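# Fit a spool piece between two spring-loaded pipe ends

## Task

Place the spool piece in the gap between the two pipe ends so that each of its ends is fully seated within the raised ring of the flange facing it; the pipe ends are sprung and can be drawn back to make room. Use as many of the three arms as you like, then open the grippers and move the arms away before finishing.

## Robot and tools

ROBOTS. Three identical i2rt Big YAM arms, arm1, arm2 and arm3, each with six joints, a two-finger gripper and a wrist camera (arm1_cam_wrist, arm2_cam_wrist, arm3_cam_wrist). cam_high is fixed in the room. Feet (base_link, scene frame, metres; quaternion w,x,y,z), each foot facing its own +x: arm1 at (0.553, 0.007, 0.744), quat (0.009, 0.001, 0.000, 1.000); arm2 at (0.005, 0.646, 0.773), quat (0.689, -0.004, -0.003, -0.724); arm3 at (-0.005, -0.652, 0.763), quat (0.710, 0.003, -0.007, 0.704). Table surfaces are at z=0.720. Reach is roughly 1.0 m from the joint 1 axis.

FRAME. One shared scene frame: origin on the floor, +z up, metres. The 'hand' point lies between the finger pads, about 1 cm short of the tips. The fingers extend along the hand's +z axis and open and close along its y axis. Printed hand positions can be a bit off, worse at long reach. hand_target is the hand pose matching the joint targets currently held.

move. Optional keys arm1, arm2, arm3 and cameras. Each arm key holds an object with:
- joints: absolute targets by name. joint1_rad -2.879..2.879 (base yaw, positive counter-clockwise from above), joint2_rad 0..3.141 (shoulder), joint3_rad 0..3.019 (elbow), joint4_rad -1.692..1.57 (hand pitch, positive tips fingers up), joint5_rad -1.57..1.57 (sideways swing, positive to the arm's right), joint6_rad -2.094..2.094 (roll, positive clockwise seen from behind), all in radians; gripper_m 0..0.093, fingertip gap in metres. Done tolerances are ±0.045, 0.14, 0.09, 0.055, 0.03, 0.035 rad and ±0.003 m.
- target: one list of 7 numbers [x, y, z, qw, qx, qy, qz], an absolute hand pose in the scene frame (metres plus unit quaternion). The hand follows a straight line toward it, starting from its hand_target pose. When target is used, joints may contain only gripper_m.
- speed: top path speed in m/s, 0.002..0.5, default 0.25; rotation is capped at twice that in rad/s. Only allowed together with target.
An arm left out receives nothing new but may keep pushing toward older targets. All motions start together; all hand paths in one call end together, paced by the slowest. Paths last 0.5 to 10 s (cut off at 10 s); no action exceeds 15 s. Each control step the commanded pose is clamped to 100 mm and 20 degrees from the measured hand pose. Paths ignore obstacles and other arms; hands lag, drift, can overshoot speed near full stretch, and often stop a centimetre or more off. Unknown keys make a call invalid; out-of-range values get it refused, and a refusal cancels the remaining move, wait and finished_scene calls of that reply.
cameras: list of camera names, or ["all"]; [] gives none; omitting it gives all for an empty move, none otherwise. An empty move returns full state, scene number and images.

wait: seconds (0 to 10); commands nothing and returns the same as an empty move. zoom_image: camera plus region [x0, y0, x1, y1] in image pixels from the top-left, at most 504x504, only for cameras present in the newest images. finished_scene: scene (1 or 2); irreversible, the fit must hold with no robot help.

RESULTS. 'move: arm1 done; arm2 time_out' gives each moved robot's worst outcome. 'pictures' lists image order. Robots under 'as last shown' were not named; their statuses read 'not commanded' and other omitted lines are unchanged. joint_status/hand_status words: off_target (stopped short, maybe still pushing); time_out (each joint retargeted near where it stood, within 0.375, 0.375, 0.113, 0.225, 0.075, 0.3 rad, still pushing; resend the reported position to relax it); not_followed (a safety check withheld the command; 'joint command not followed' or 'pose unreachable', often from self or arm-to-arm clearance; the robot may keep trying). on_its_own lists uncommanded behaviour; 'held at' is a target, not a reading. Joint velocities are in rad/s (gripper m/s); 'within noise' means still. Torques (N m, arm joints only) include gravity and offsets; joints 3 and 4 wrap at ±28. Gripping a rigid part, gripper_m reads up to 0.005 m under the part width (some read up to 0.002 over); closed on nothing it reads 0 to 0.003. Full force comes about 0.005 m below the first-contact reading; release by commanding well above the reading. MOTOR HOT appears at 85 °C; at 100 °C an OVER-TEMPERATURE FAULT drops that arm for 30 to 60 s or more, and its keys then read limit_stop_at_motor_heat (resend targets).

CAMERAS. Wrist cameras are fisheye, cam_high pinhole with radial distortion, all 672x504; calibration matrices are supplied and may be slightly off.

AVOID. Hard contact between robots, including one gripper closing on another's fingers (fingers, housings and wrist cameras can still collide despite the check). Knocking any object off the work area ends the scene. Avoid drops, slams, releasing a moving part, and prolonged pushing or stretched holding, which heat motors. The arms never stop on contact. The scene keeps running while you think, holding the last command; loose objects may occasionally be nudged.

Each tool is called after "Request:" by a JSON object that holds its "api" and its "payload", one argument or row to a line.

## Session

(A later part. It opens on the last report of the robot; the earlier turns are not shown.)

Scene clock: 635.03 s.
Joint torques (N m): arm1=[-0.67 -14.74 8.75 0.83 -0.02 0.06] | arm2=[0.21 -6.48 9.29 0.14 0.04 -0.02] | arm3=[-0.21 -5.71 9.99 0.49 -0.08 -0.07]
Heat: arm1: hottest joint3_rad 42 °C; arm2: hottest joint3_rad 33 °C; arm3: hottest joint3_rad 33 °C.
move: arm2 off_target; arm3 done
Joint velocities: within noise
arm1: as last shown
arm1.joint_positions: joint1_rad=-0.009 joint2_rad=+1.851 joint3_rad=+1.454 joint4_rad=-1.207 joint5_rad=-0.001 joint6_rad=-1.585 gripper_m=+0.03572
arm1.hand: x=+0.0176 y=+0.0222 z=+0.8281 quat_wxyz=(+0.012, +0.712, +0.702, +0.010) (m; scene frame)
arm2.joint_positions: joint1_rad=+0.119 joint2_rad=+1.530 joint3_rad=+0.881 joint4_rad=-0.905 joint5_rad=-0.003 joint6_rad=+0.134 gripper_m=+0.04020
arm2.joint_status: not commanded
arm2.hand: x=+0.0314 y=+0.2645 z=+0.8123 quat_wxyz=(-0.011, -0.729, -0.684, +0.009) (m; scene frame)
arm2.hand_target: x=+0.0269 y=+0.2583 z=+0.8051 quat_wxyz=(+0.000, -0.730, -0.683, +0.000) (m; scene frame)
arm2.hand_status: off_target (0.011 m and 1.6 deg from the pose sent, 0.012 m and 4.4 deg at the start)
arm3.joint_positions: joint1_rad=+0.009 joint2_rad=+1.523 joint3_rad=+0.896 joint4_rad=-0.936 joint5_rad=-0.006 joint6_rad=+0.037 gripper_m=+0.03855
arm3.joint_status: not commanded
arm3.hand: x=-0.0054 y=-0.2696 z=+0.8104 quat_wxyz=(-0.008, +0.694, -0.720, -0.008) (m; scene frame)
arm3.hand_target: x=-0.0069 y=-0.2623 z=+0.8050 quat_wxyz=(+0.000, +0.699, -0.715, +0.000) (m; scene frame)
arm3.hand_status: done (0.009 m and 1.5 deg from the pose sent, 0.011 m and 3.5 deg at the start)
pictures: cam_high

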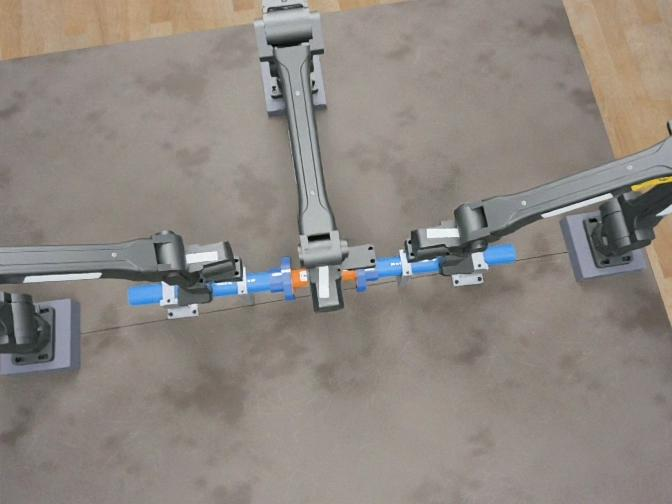

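Request:
{"api": "move", "payload": {
  "arm1": {"joints":{"gripper_m":0.045}},
  "arm2": {"target":[0.0263,0.248,0.805,0,0.7302,0.6833,0],"speed":0.05},
  "arm3": {"target":[-0.0065,-0.252,0.805,0,0.6991,-0.7150,0],"speed":0.05},
  "cameras": ["cam_high","arm1_cam_wrist"]
}}

Request:
{"api": "zoom_image", "payload": {
  "camera": "cam_high",
  "region": [265, 250, 310, 310]
}}

Request:
{"api": "zoom_image", "payload": {
  "camera": "cam_high",
  "region": [340, 240, 385, 300]
}}

Scene clock: 647.57 s.
Joint torques (N m): arm1=[-0.67 -14.74 8.76 0.79 -0.02 0.06] | arm2=[0.03 -6.18 10.03 0.62 0.15 -0.03] | arm3=[-0.15 -5.13 10.96 1.13 -0.08 -0.14]
Heat: arm1: hottest joint3_rad 42 °C; arm2: hottest joint3_rad 35 °C; arm3: hottest joint3_rad 34 °C.
move: arm1 done; arm2 off_target; arm3 off_target
Joint velocities: within noise
arm1.joint_positions: joint1_rad=-0.009 joint2_rad=+1.851 joint3_rad=+1.454 joint4_rad=-1.207 joint5_rad=-0.001 joint6_rad=-1.585 gripper_m=+0.04493
arm1.joint_status: all done
arm1.hand: x=+0.0176 y=+0.0222 z=+0.8281 quat_wxyz=(+0.012, +0.712, +0.702, +0.010) (m; scene frame)
arm1.hand_target: x=+0.0093 y=+0.0227 z=+0.8366 quat_wxyz=(+0.000, +0.711, +0.704, +0.000) (m; scene frame)
arm1.hand_status: not commanded
arm2.joint_positions: joint1_rad=+0.118 joint2_rad=+1.546 joint3_rad=+0.900 joint4_rad=-0.926 joint5_rad=-0.005 joint6_rad=+0.132 gripper_m=+0.04020
arm2.joint_status: not commanded
arm2.hand: x=+0.0316 y=+0.2622 z=+0.8122 quat_wxyz=(-0.004, -0.729, -0.684, +0.002) (m; scene frame)
arm2.hand_target: x=+0.0263 y=+0.2488 z=+0.8051 quat_wxyz=(+0.000, -0.730, -0.683, +0.000) (m; scene frame)
arm2.hand_status: off_target (0.017 m and 0.6 deg from the pose sent, 0.019 m and 1.6 deg at the start)
arm3.joint_positions: joint1_rad=+0.009 joint2_rad=+1.537 joint3_rad=+0.913 joint4_rad=-0.957 joint5_rad=-0.007 joint6_rad=+0.037 gripper_m=+0.03855
arm3.joint_status: not commanded
arm3.hand: x=-0.0054 y=-0.2682 z=+0.8105 quat_wxyz=(-0.001, +0.694, -0.720, -0.001) (m; scene frame)
arm3.hand_target: x=-0.0065 y=-0.2527 z=+0.8052 quat_wxyz=(+0.000, +0.699, -0.715, +0.000) (m; scene frame)
arm3.hand_status: off_target (0.017 m and 0.9 deg from the pose sent, 0.018 m and 1.5 deg at the start)
pictures: arm1_cam_wrist, cam_high
camera_calibration:
arm1_cam_wrist: T_world_to_cam=[[-0.999214, 0.0138168, -0.0371668, 0.0496502], [-0.0101171, 0.817466, 0.575888, -0.489803], [0.0383395, 0.575811, -0.816683, 0.787764], [0, 0, 0, 1]] pos_world=[0.0144533, -0.0538919, 0.927271]

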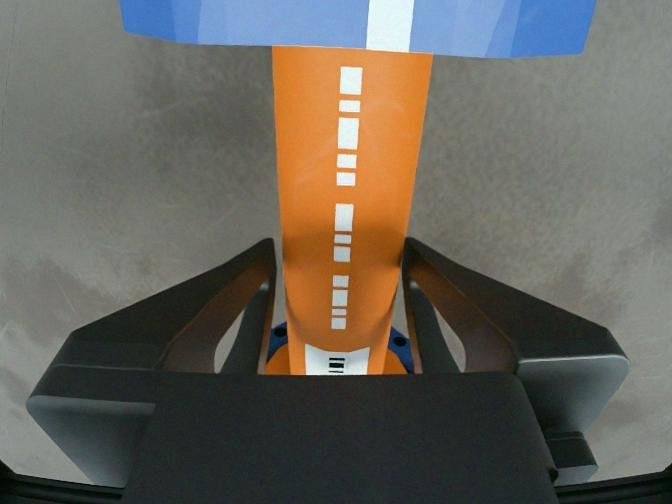

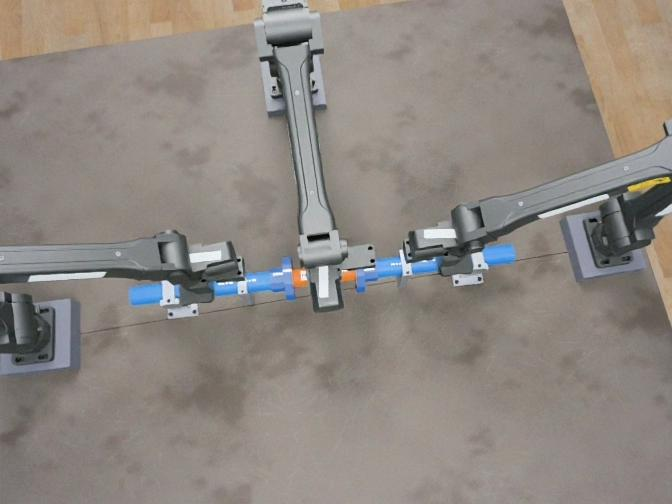

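Scaled by 8.400 from the camera's 672x504 image, which has a finer 960x720 frame.

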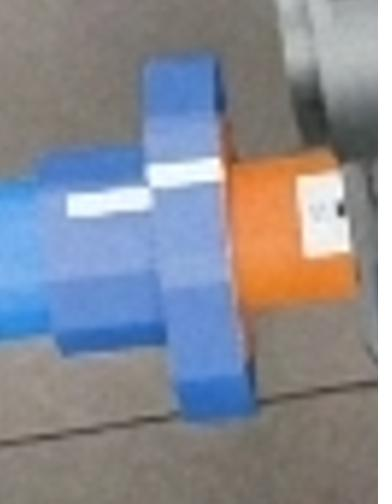

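Scaled by 8.400 from the camera's 672x504 image, which has a finer 960x720 frame.

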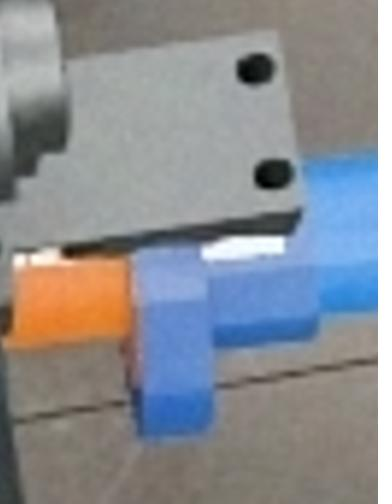

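Request:
{"api": "zoom_image", "payload": {
  "camera": "arm1_cam_wrist",
  "region": [230, 300, 450, 400]
}}

Request:
{"api": "zoom_image", "payload": {
  "camera": "arm1_cam_wrist",
  "region": [100, 0, 620, 120]
}}

Scaled by 2.291 from the camera's 672x504 image, which has a finer 960x720 frame.

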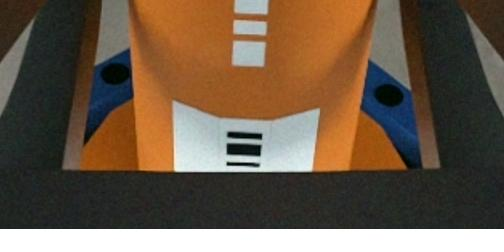

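Region (100, 0, 620, 120) is 520x120 pixels. A region can be at most 504 by 504 pixels.

Request:
{"api": "move", "payload": {
  "arm1": {"joints":{"gripper_m":0.088}},
  "arm2": {"target":[0.0275,0.262,0.805,0,0.7302,0.6833,0],"speed":0.05},
  "arm3": {"target":[-0.0070,-0.266,0.805,0,0.6991,-0.7150,0],"speed":0.05}
}}

Request:
{"api": "move", "payload": {
  "arm1": {"target":[0.006,0.0227,0.93,0,0.7105,0.7037,0],"speed":0.08},
  "arm2": {"joints":{"gripper_m":0.075}},
  "arm3": {"joints":{"gripper_m":0.075}},
  "cameras": ["cam_high","arm1_cam_wrist","arm2_cam_wrist","arm3_cam_wrist"]
}}

Scene clock: 663.57 s.
Joint torques (N m): arm1=[-0.67 -14.74 8.75 0.79 -0.02 0.06] | arm2=[0.44 -8.59 6.8 0.85 0.15 0.02] | arm3=[-0.56 -8.23 7.73 1.16 -0.04 -0.09]
Heat: arm1: hottest joint3_rad 41 °C; arm2: hottest joint3_rad 35 °C; arm3: hottest joint3_rad 36 °C.
move: arm1 done; arm2 done; arm3 done
Joint velocities: within noise
arm1.joint_positions: joint1_rad=-0.009 joint2_rad=+1.851 joint3_rad=+1.454 joint4_rad=-1.207 joint5_rad=-0.001 joint6_rad=-1.585 gripper_m=+0.08791
arm1.joint_status: all done
arm1.hand: x=+0.0176 y=+0.0222 z=+0.8281 quat_wxyz=(+0.012, +0.712, +0.702, +0.010) (m; scene frame)
arm1.hand_target: x=+0.0093 y=+0.0227 z=+0.8366 quat_wxyz=(+0.000, +0.711, +0.704, +0.000) (m; scene frame)
arm1.hand_status: not commanded
arm2.joint_positions: joint1_rad=+0.118 joint2_rad=+1.546 joint3_rad=+0.900 joint4_rad=-0.926 joint5_rad=-0.005 joint6_rad=+0.132 gripper_m=+0.04020
arm2.joint_status: not commanded
arm2.hand: x=+0.0316 y=+0.2622 z=+0.8122 quat_wxyz=(-0.004, -0.729, -0.684, +0.002) (m; scene frame)
arm2.hand_target: x=+0.0276 y=+0.2622 z=+0.8051 quat_wxyz=(+0.000, -0.730, -0.683, +0.000) (m; scene frame)
arm2.hand_status: done (0.008 m and 0.6 deg from the pose sent, 0.008 m and 0.6 deg at the start)
arm3.joint_positions: joint1_rad=+0.009 joint2_rad=+1.537 joint3_rad=+0.913 joint4_rad=-0.957 joint5_rad=-0.007 joint6_rad=+0.037 gripper_m=+0.03855
arm3.joint_status: not commanded
arm3.hand: x=-0.0054 y=-0.2682 z=+0.8105 quat_wxyz=(-0.001, +0.694, -0.720, -0.001) (m; scene frame)
arm3.hand_target: x=-0.0069 y=-0.2661 z=+0.8050 quat_wxyz=(+0.000, +0.699, -0.715, +0.000) (m; scene frame)
arm3.hand_status: done (0.006 m and 0.9 deg from the pose sent, 0.006 m and 0.9 deg at the start)
camera_calibration:
arm1_cam_wrist: T_world_to_cam=[[-0.999214, 0.0138168, -0.0371668, 0.0496502], [-0.0101171, 0.817466, 0.575888, -0.489803], [0.0383395, 0.575811, -0.816683, 0.787764], [0, 0, 0, 1]] pos_world=[0.0144533, -0.0538919, 0.927271]
arm2_cam_wrist: T_world_to_cam=[[-0.997523, 0.0703097, -0.00218796, 0.0172312], [0.0558609, 0.810668, 0.582836, -0.682359], [0.0427527, 0.58127, -0.812587, 0.627179], [0, 0, 0, 1]] pos_world=[0.0284921, 0.187394, 0.907379]
arm3_cam_wrist: T_world_to_cam=[[0.999269, -0.0382111, 0.000623802, -0.00529241], [-0.0315338, -0.815207, 0.578311, -0.681956], [-0.0215894, -0.577908, -0.815816, 0.630038], [0, 0, 0, 1]] pos_world=[-0.00261396, -0.192033, 0.908381]

Scene clock: 665.40 s.
Joint torques (N m): arm1=[-0.62 -15.33 11.92 -0.12 -0.02 0.06] | arm2=[0.38 -8.76 6.8 0.81 0.14 0.01] | arm3=[-0.21 -7.71 7.69 0.99 -0.09 -0.11]
Heat: arm1: hottest joint3_rad 42 °C; arm2: hottest joint3_rad 35 °C; arm3: hottest joint3_rad 36 °C.
move: arm1 off_target; arm2 done; arm3 done
Joint velocities: within noise
arm1.joint_positions: joint1_rad=-0.009 joint2_rad=+1.803 joint3_rad=+1.589 joint4_rad=-1.416 joint5_rad=-0.001 joint6_rad=-1.585 gripper_m=+0.08791
arm1.joint_status: not commanded
arm1.hand: x=+0.0198 y=+0.0222 z=+0.9029 quat_wxyz=(+0.021, +0.711, +0.702, +0.019) (m; scene frame)
arm1.hand_target: x=+0.0072 y=+0.0226 z=+0.9300 quat_wxyz=(+0.000, +0.711, +0.704, +0.000) (m; scene frame)
arm1.hand_status: off_target (0.030 m and 3.2 deg from the pose sent, 0.103 m and 1.8 deg at the start)
arm2.joint_positions: joint1_rad=+0.118 joint2_rad=+1.547 joint3_rad=+0.900 joint4_rad=-0.925 joint5_rad=-0.005 joint6_rad=+0.132 gripper_m=+0.07491
arm2.joint_status: all done
arm2.hand: x=+0.0316 y=+0.2620 z=+0.8117 quat_wxyz=(-0.004, -0.729, -0.684, +0.002) (m; scene frame)
arm2.hand_target: x=+0.0276 y=+0.2623 z=+0.8051 quat_wxyz=(+0.000, -0.730, -0.683, +0.000) (m; scene frame)
arm2.hand_status: not commanded
arm3.joint_positions: joint1_rad=+0.009 joint2_rad=+1.538 joint3_rad=+0.913 joint4_rad=-0.953 joint5_rad=-0.007 joint6_rad=+0.036 gripper_m=+0.07495
arm3.joint_status: all done
arm3.hand: x=-0.0054 y=-0.2673 z=+0.8102 quat_wxyz=(-0.002, +0.694, -0.720, -0.002) (m; scene frame)
arm3.hand_target: x=-0.0069 y=-0.2661 z=+0.8051 quat_wxyz=(+0.000, +0.699, -0.715, +0.000) (m; scene frame)
arm3.hand_status: not commanded
pictures: arm1_cam_wrist, arm2_cam_wrist, arm3_cam_wrist, cam_high
camera_calibration:
arm1_cam_wrist: T_world_to_cam=[[-0.997937, 0.0138043, -0.0626933, 0.0777428], [-0.0248013, 0.817871, 0.574867, -0.531581], [0.0592106, 0.575236, -0.815842, 0.847621], [0, 0, 0, 1]] pos_world=[0.0142104, -0.0538907, 1.00199]
arm2_cam_wrist: T_world_to_cam=[[-0.997523, 0.0703063, -0.00215682, 0.0172163], [0.0558575, 0.81041, 0.583194, -0.682125], [0.0427501, 0.581629, -0.81233, 0.626507], [0, 0, 0, 1]] pos_world=[0.0284921, 0.187196, 0.906779]
arm3_cam_wrist: T_world_to_cam=[[0.999315, -0.0369929, 0.000501, -0.00492419], [-0.0305339, -0.817034, 0.575781, -0.679517], [-0.0208905, -0.575402, -0.817604, 0.632491], [0, 0, 0, 1]] pos_world=[-0.00261441, -0.191434, 0.908382]

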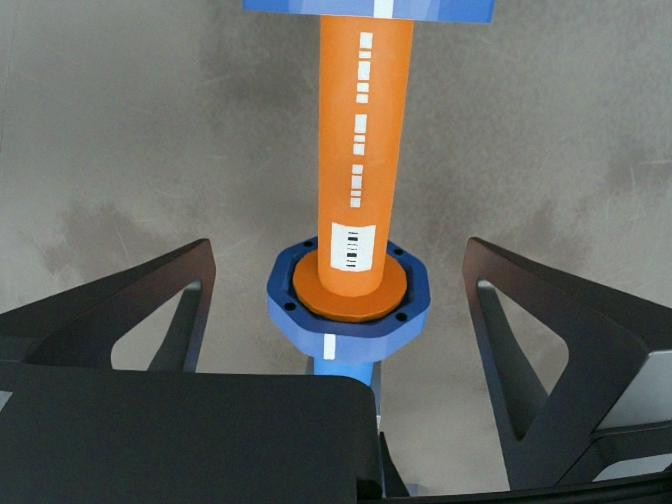

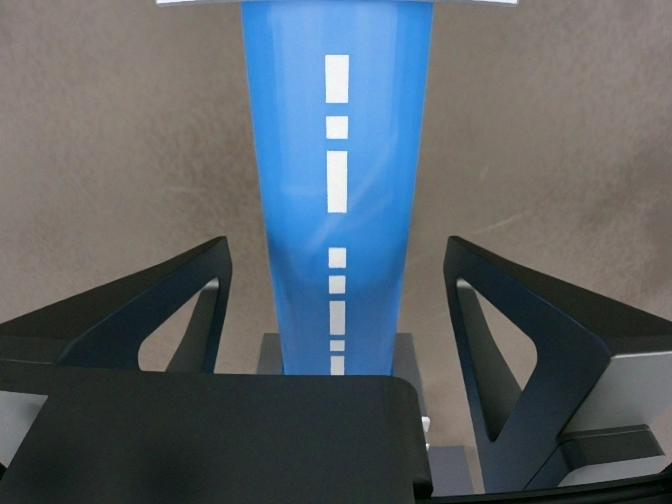

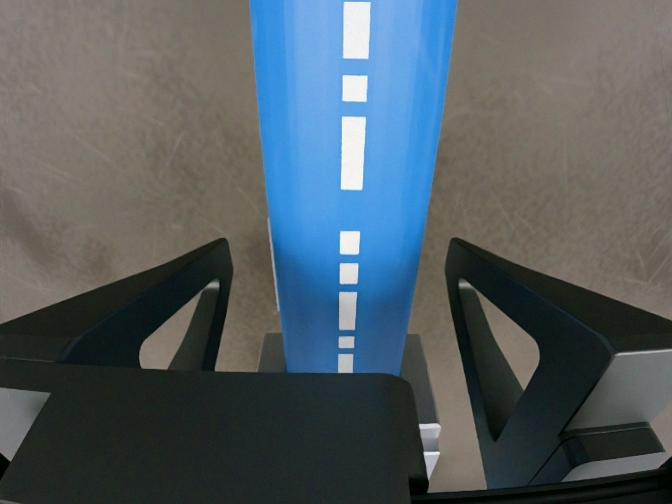

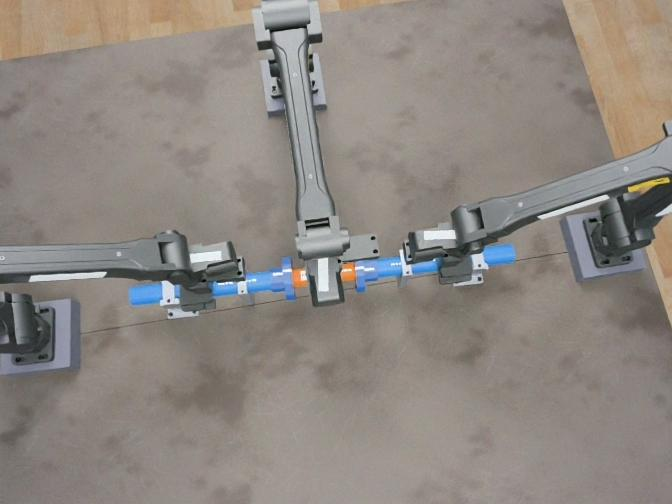

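Request:
{"api": "move", "payload": {
  "arm1": {"target":[0.06,0.0227,1.08,0,0.7105,0.7037,0],"speed":0.15},
  "arm2": {"target":[0.028,0.29,0.99,0,0.7302,0.6833,0],"speed":0.12},
  "arm3": {"target":[-0.0070,-0.29,0.99,0,0.6991,-0.7150,0],"speed":0.12},
  "cameras": ["cam_high","arm1_cam_wrist","arm2_cam_wrist","arm3_cam_wrist"]
}}

Scene clock: 671.60 s.
Joint torques (N m): arm1=[-0.85 -12.45 12.11 0.1 -0.03 0.04] | arm2=[0.79 -8.35 12.53 0.13 0.15 0.06] | arm3=[-0.97 -7.41 12.98 0.57 -0.11 -0.12]
Heat: arm1: hottest joint3_rad 42 °C; arm2: hottest joint3_rad 36 °C; arm3: hottest joint3_rad 36 °C.
move: arm1 off_target; arm2 off_target; arm3 off_target
Joint velocities: within noise
arm1.joint_positions: joint1_rad=-0.009 joint2_rad=+1.599 joint3_rad=+1.731 joint4_rad=-1.669 joint5_rad=-0.001 joint6_rad=-1.585 gripper_m=+0.08791
arm1.joint_status: not commanded
arm1.hand: x=+0.0664 y=+0.0211 z=+1.0574 quat_wxyz=(-0.013, +0.712, +0.702, -0.013) (m; scene frame)
arm1.hand_target: x=+0.0611 y=+0.0226 z=+1.0792 quat_wxyz=(-0.030, +0.710, +0.703, -0.028) (m; scene frame)
arm1.hand_status: off_target (0.024 m and 2.1 deg from the pose sent, 0.182 m and 3.2 deg at the start; a joint's target at an end of its range on 33 of 69 steps)
arm2.joint_positions: joint1_rad=+0.118 joint2_rad=+1.297 joint3_rad=+1.100 joint4_rad=-1.430 joint5_rad=-0.005 joint6_rad=+0.132 gripper_m=+0.07491
arm2.joint_status: not commanded
arm2.hand: x=+0.0292 y=+0.3030 z=+0.9703 quat_wxyz=(+0.017, -0.729, -0.684, -0.015) (m; scene frame)
arm2.hand_target: x=+0.0280 y=+0.2907 z=+0.9899 quat_wxyz=(+0.000, -0.730, -0.683, +0.000) (m; scene frame)
arm2.hand_status: off_target (0.024 m and 2.6 deg from the pose sent, 0.181 m and 0.6 deg at the start)
arm3.joint_positions: joint1_rad=+0.009 joint2_rad=+1.309 joint3_rad=+1.138 joint4_rad=-1.456 joint5_rad=-0.007 joint6_rad=+0.033 gripper_m=+0.07495
arm3.joint_status: not commanded
arm3.hand: x=-0.0065 y=-0.3027 z=+0.9715 quat_wxyz=(+0.015, +0.695, -0.719, +0.015) (m; scene frame)
arm3.hand_target: x=-0.0069 y=-0.2907 z=+0.9899 quat_wxyz=(+0.000, +0.699, -0.715, +0.000) (m; scene frame)
arm3.hand_status: off_target (0.022 m and 2.5 deg from the pose sent, 0.181 m and 0.9 deg at the start)
pictures: arm1_cam_wrist, arm2_cam_wrist, arm3_cam_wrist, cam_high
camera_calibration:
arm1_cam_wrist: T_world_to_cam=[[-0.999442, 0.013918, 0.0303675, 0.0355774], [0.0288936, 0.816401, 0.576762, -0.623859], [-0.0167646, 0.577317, -0.816348, 0.977139], [0, 0, 0, 1]] pos_world=[0.0699645, -0.055295, 1.15642]
arm2_cam_wrist: T_world_to_cam=[[-0.997511, 0.0703063, 0.00530715, 0.00499097], [0.05816, 0.777952, 0.625626, -0.83917], [0.0398567, 0.624377, -0.780105, 0.687499], [0, 0, 0, 1]] pos_world=[0.0263832, 0.223225, 1.0613]
arm3_cam_wrist: T_world_to_cam=[[0.9994, -0.0345669, 0.00219679, -0.00610677], [-0.0286306, -0.788745, 0.614053, -0.829867], [-0.0194932, -0.613747, -0.789262, 0.704923], [0, 0, 0, 1]] pos_world=[-0.00391529, -0.22212, 1.06596]

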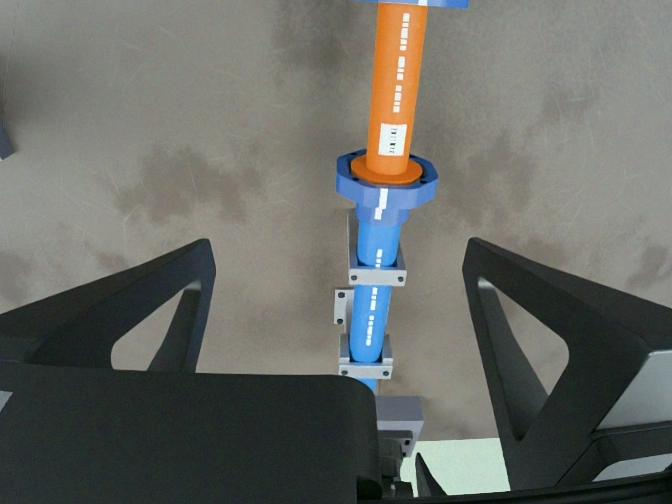

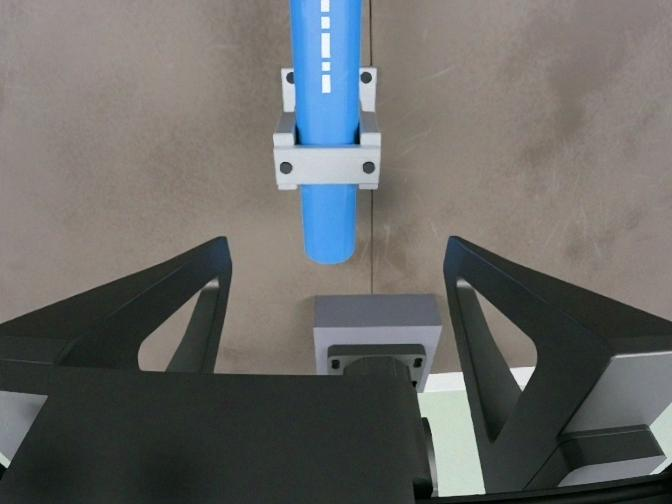

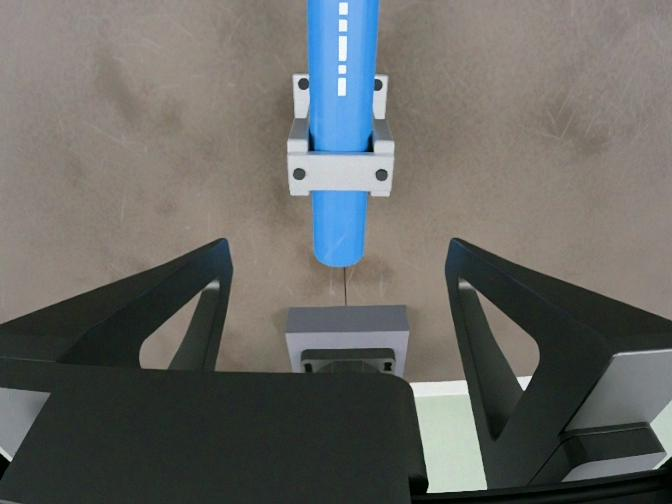

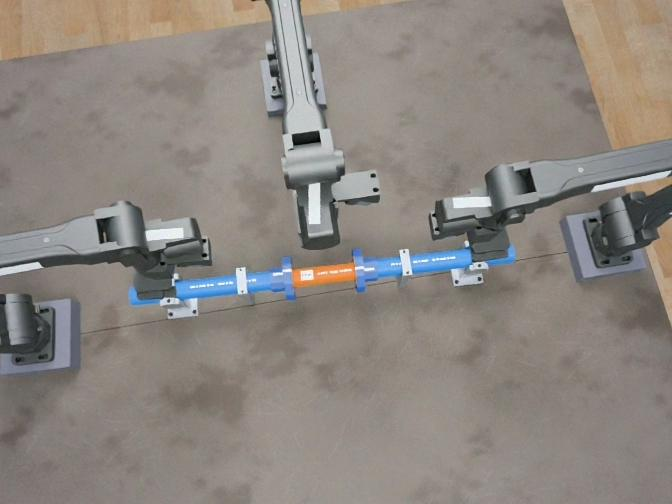

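Request:
{"api": "zoom_image", "payload": {
  "camera": "cam_high",
  "region": [265, 240, 385, 310]
}}

Request:
{"api": "zoom_image", "payload": {
  "camera": "arm1_cam_wrist",
  "region": [310, 110, 470, 230]
}}

Request:
{"api": "zoom_image", "payload": {
  "camera": "cam_high",
  "region": [345, 240, 390, 300]
}}

Request:
{"api": "zoom_image", "payload": {
  "camera": "cam_high",
  "region": [270, 250, 315, 310]
}}

Scaled by 4.200 from the camera's 672x504 image, which has a finer 960x720 frame.

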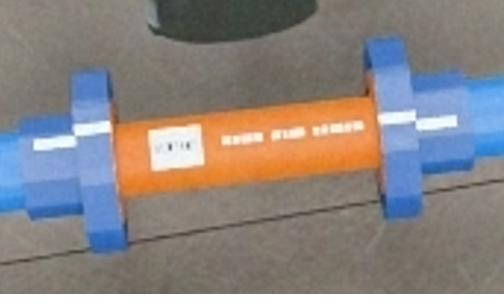

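Scaled by 3.150 from the camera's 672x504 image, which has a finer 960x720 frame.

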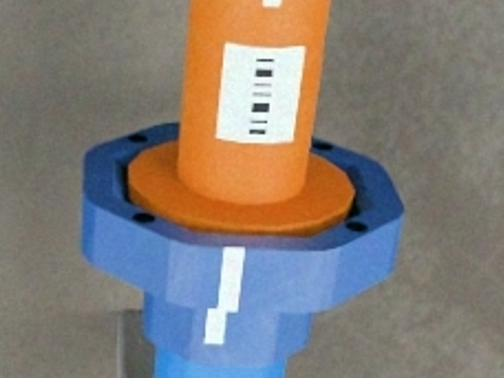

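Scaled by 8.400 from the camera's 672x504 image, which has a finer 960x720 frame.

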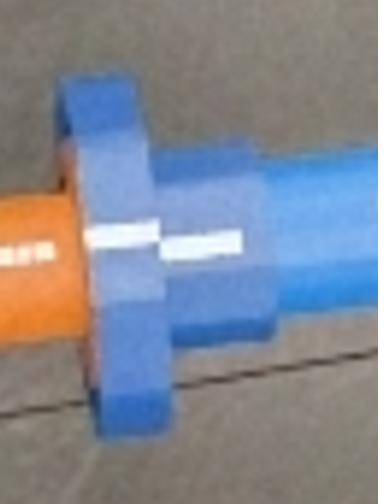

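Scaled by 8.400 from the camera's 672x504 image, which has a finer 960x720 frame.

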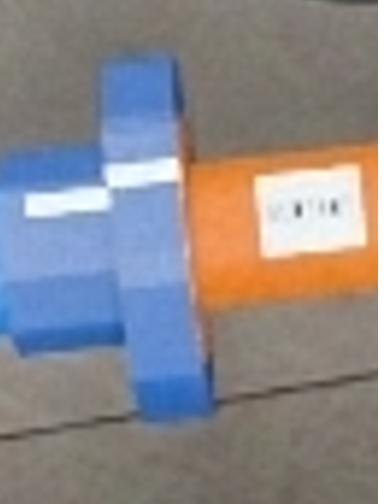

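Request:
{"api": "move", "payload": {
  "arm1": {"joints":{"joint6_rad":1.57}},
  "cameras": ["arm1_cam_wrist"]
}}

Request:
{"api": "zoom_image", "payload": {
  "camera": "arm1_cam_wrist",
  "region": [200, 60, 480, 260]
}}

Scene clock: 683.63 s.
Joint torques (N m): arm1=[-0.85 -12.28 12.14 0.1 0.14 0.26] | arm2=[0.79 -8.35 12.55 0.1 0.15 0.06] | arm3=[-0.26 -8 13.07 0.4 -0.09 -0.09]
Heat: arm1: hottest joint3_rad 43 °C; arm2: hottest joint3_rad 39 °C; arm3: hottest joint3_rad 39 °C.
move: arm1 done
Joint velocities: within noise
arm1.joint_positions: joint1_rad=-0.009 joint2_rad=+1.599 joint3_rad=+1.731 joint4_rad=-1.669 joint5_rad=-0.001 joint6_rad=+1.557 gripper_m=+0.08799
arm1.joint_status: all done
arm1.hand: x=+0.0664 y=+0.0211 z=+1.0574 quat_wxyz=(+0.013, +0.702, -0.712, -0.013) (m; scene frame)
arm1.hand_target: x=+0.0611 y=+0.0226 z=+1.0792 quat_wxyz=(+0.029, +0.696, -0.717, -0.029) (m; scene frame)
arm1.hand_status: not commanded
arm2: as last shown
arm2.hand: x=+0.0292 y=+0.3031 z=+0.9703 quat_wxyz=(+0.017, -0.729, -0.684, -0.015) (m; scene frame)
arm2.hand_target: x=+0.0280 y=+0.2908 z=+0.9899 quat_wxyz=(+0.000, -0.730, -0.683, +0.000) (m; scene frame)
arm3.joint_positions: joint1_rad=+0.009 joint2_rad=+1.309 joint3_rad=+1.138 joint4_rad=-1.456 joint5_rad=-0.007 joint6_rad=+0.032 gripper_m=+0.07495
arm3.joint_status: not commanded
arm3.hand: x=-0.0065 y=-0.3028 z=+0.9715 quat_wxyz=(+0.015, +0.695, -0.719, +0.015) (m; scene frame)
arm3.hand_target: x=-0.0069 y=-0.2908 z=+0.9899 quat_wxyz=(+0.000, +0.699, -0.715, +0.000) (m; scene frame)
arm3.hand_status: not commanded
pictures: arm1_cam_wrist
camera_calibration:
arm1_cam_wrist: T_world_to_cam=[[0.99897, -0.0141695, -0.0431098, -0.0188562], [0.0133905, -0.815654, 0.578386, -0.590188], [-0.0433581, -0.578367, -0.814624, 1.00136], [0, 0, 0, 1]] pos_world=[0.0701568, 0.0974973, 1.15627]

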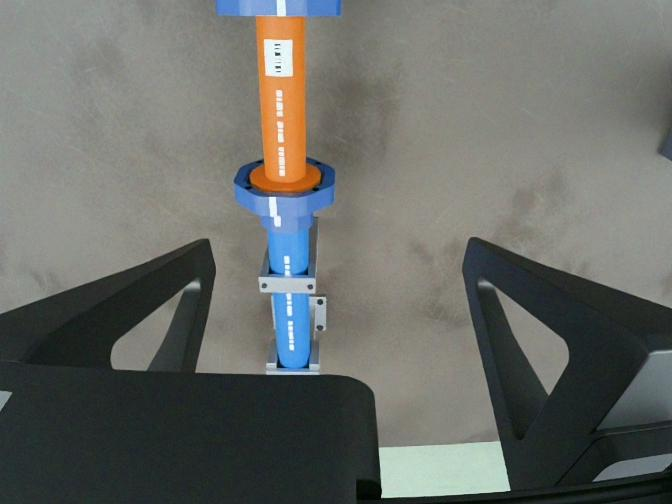

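Scaled by 1.800 from the camera's 672x504 image, which has a finer 960x720 frame.

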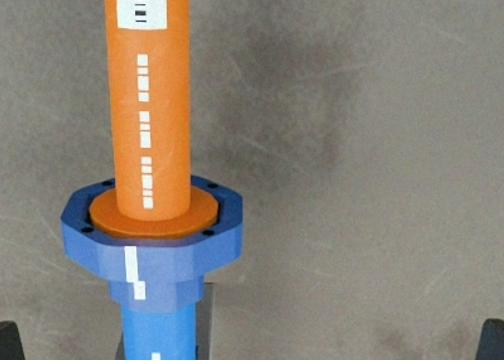

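Request:
{"api": "finished_scene", "payload": {
  "scene": 1
}}

The scene is finished: the task was done.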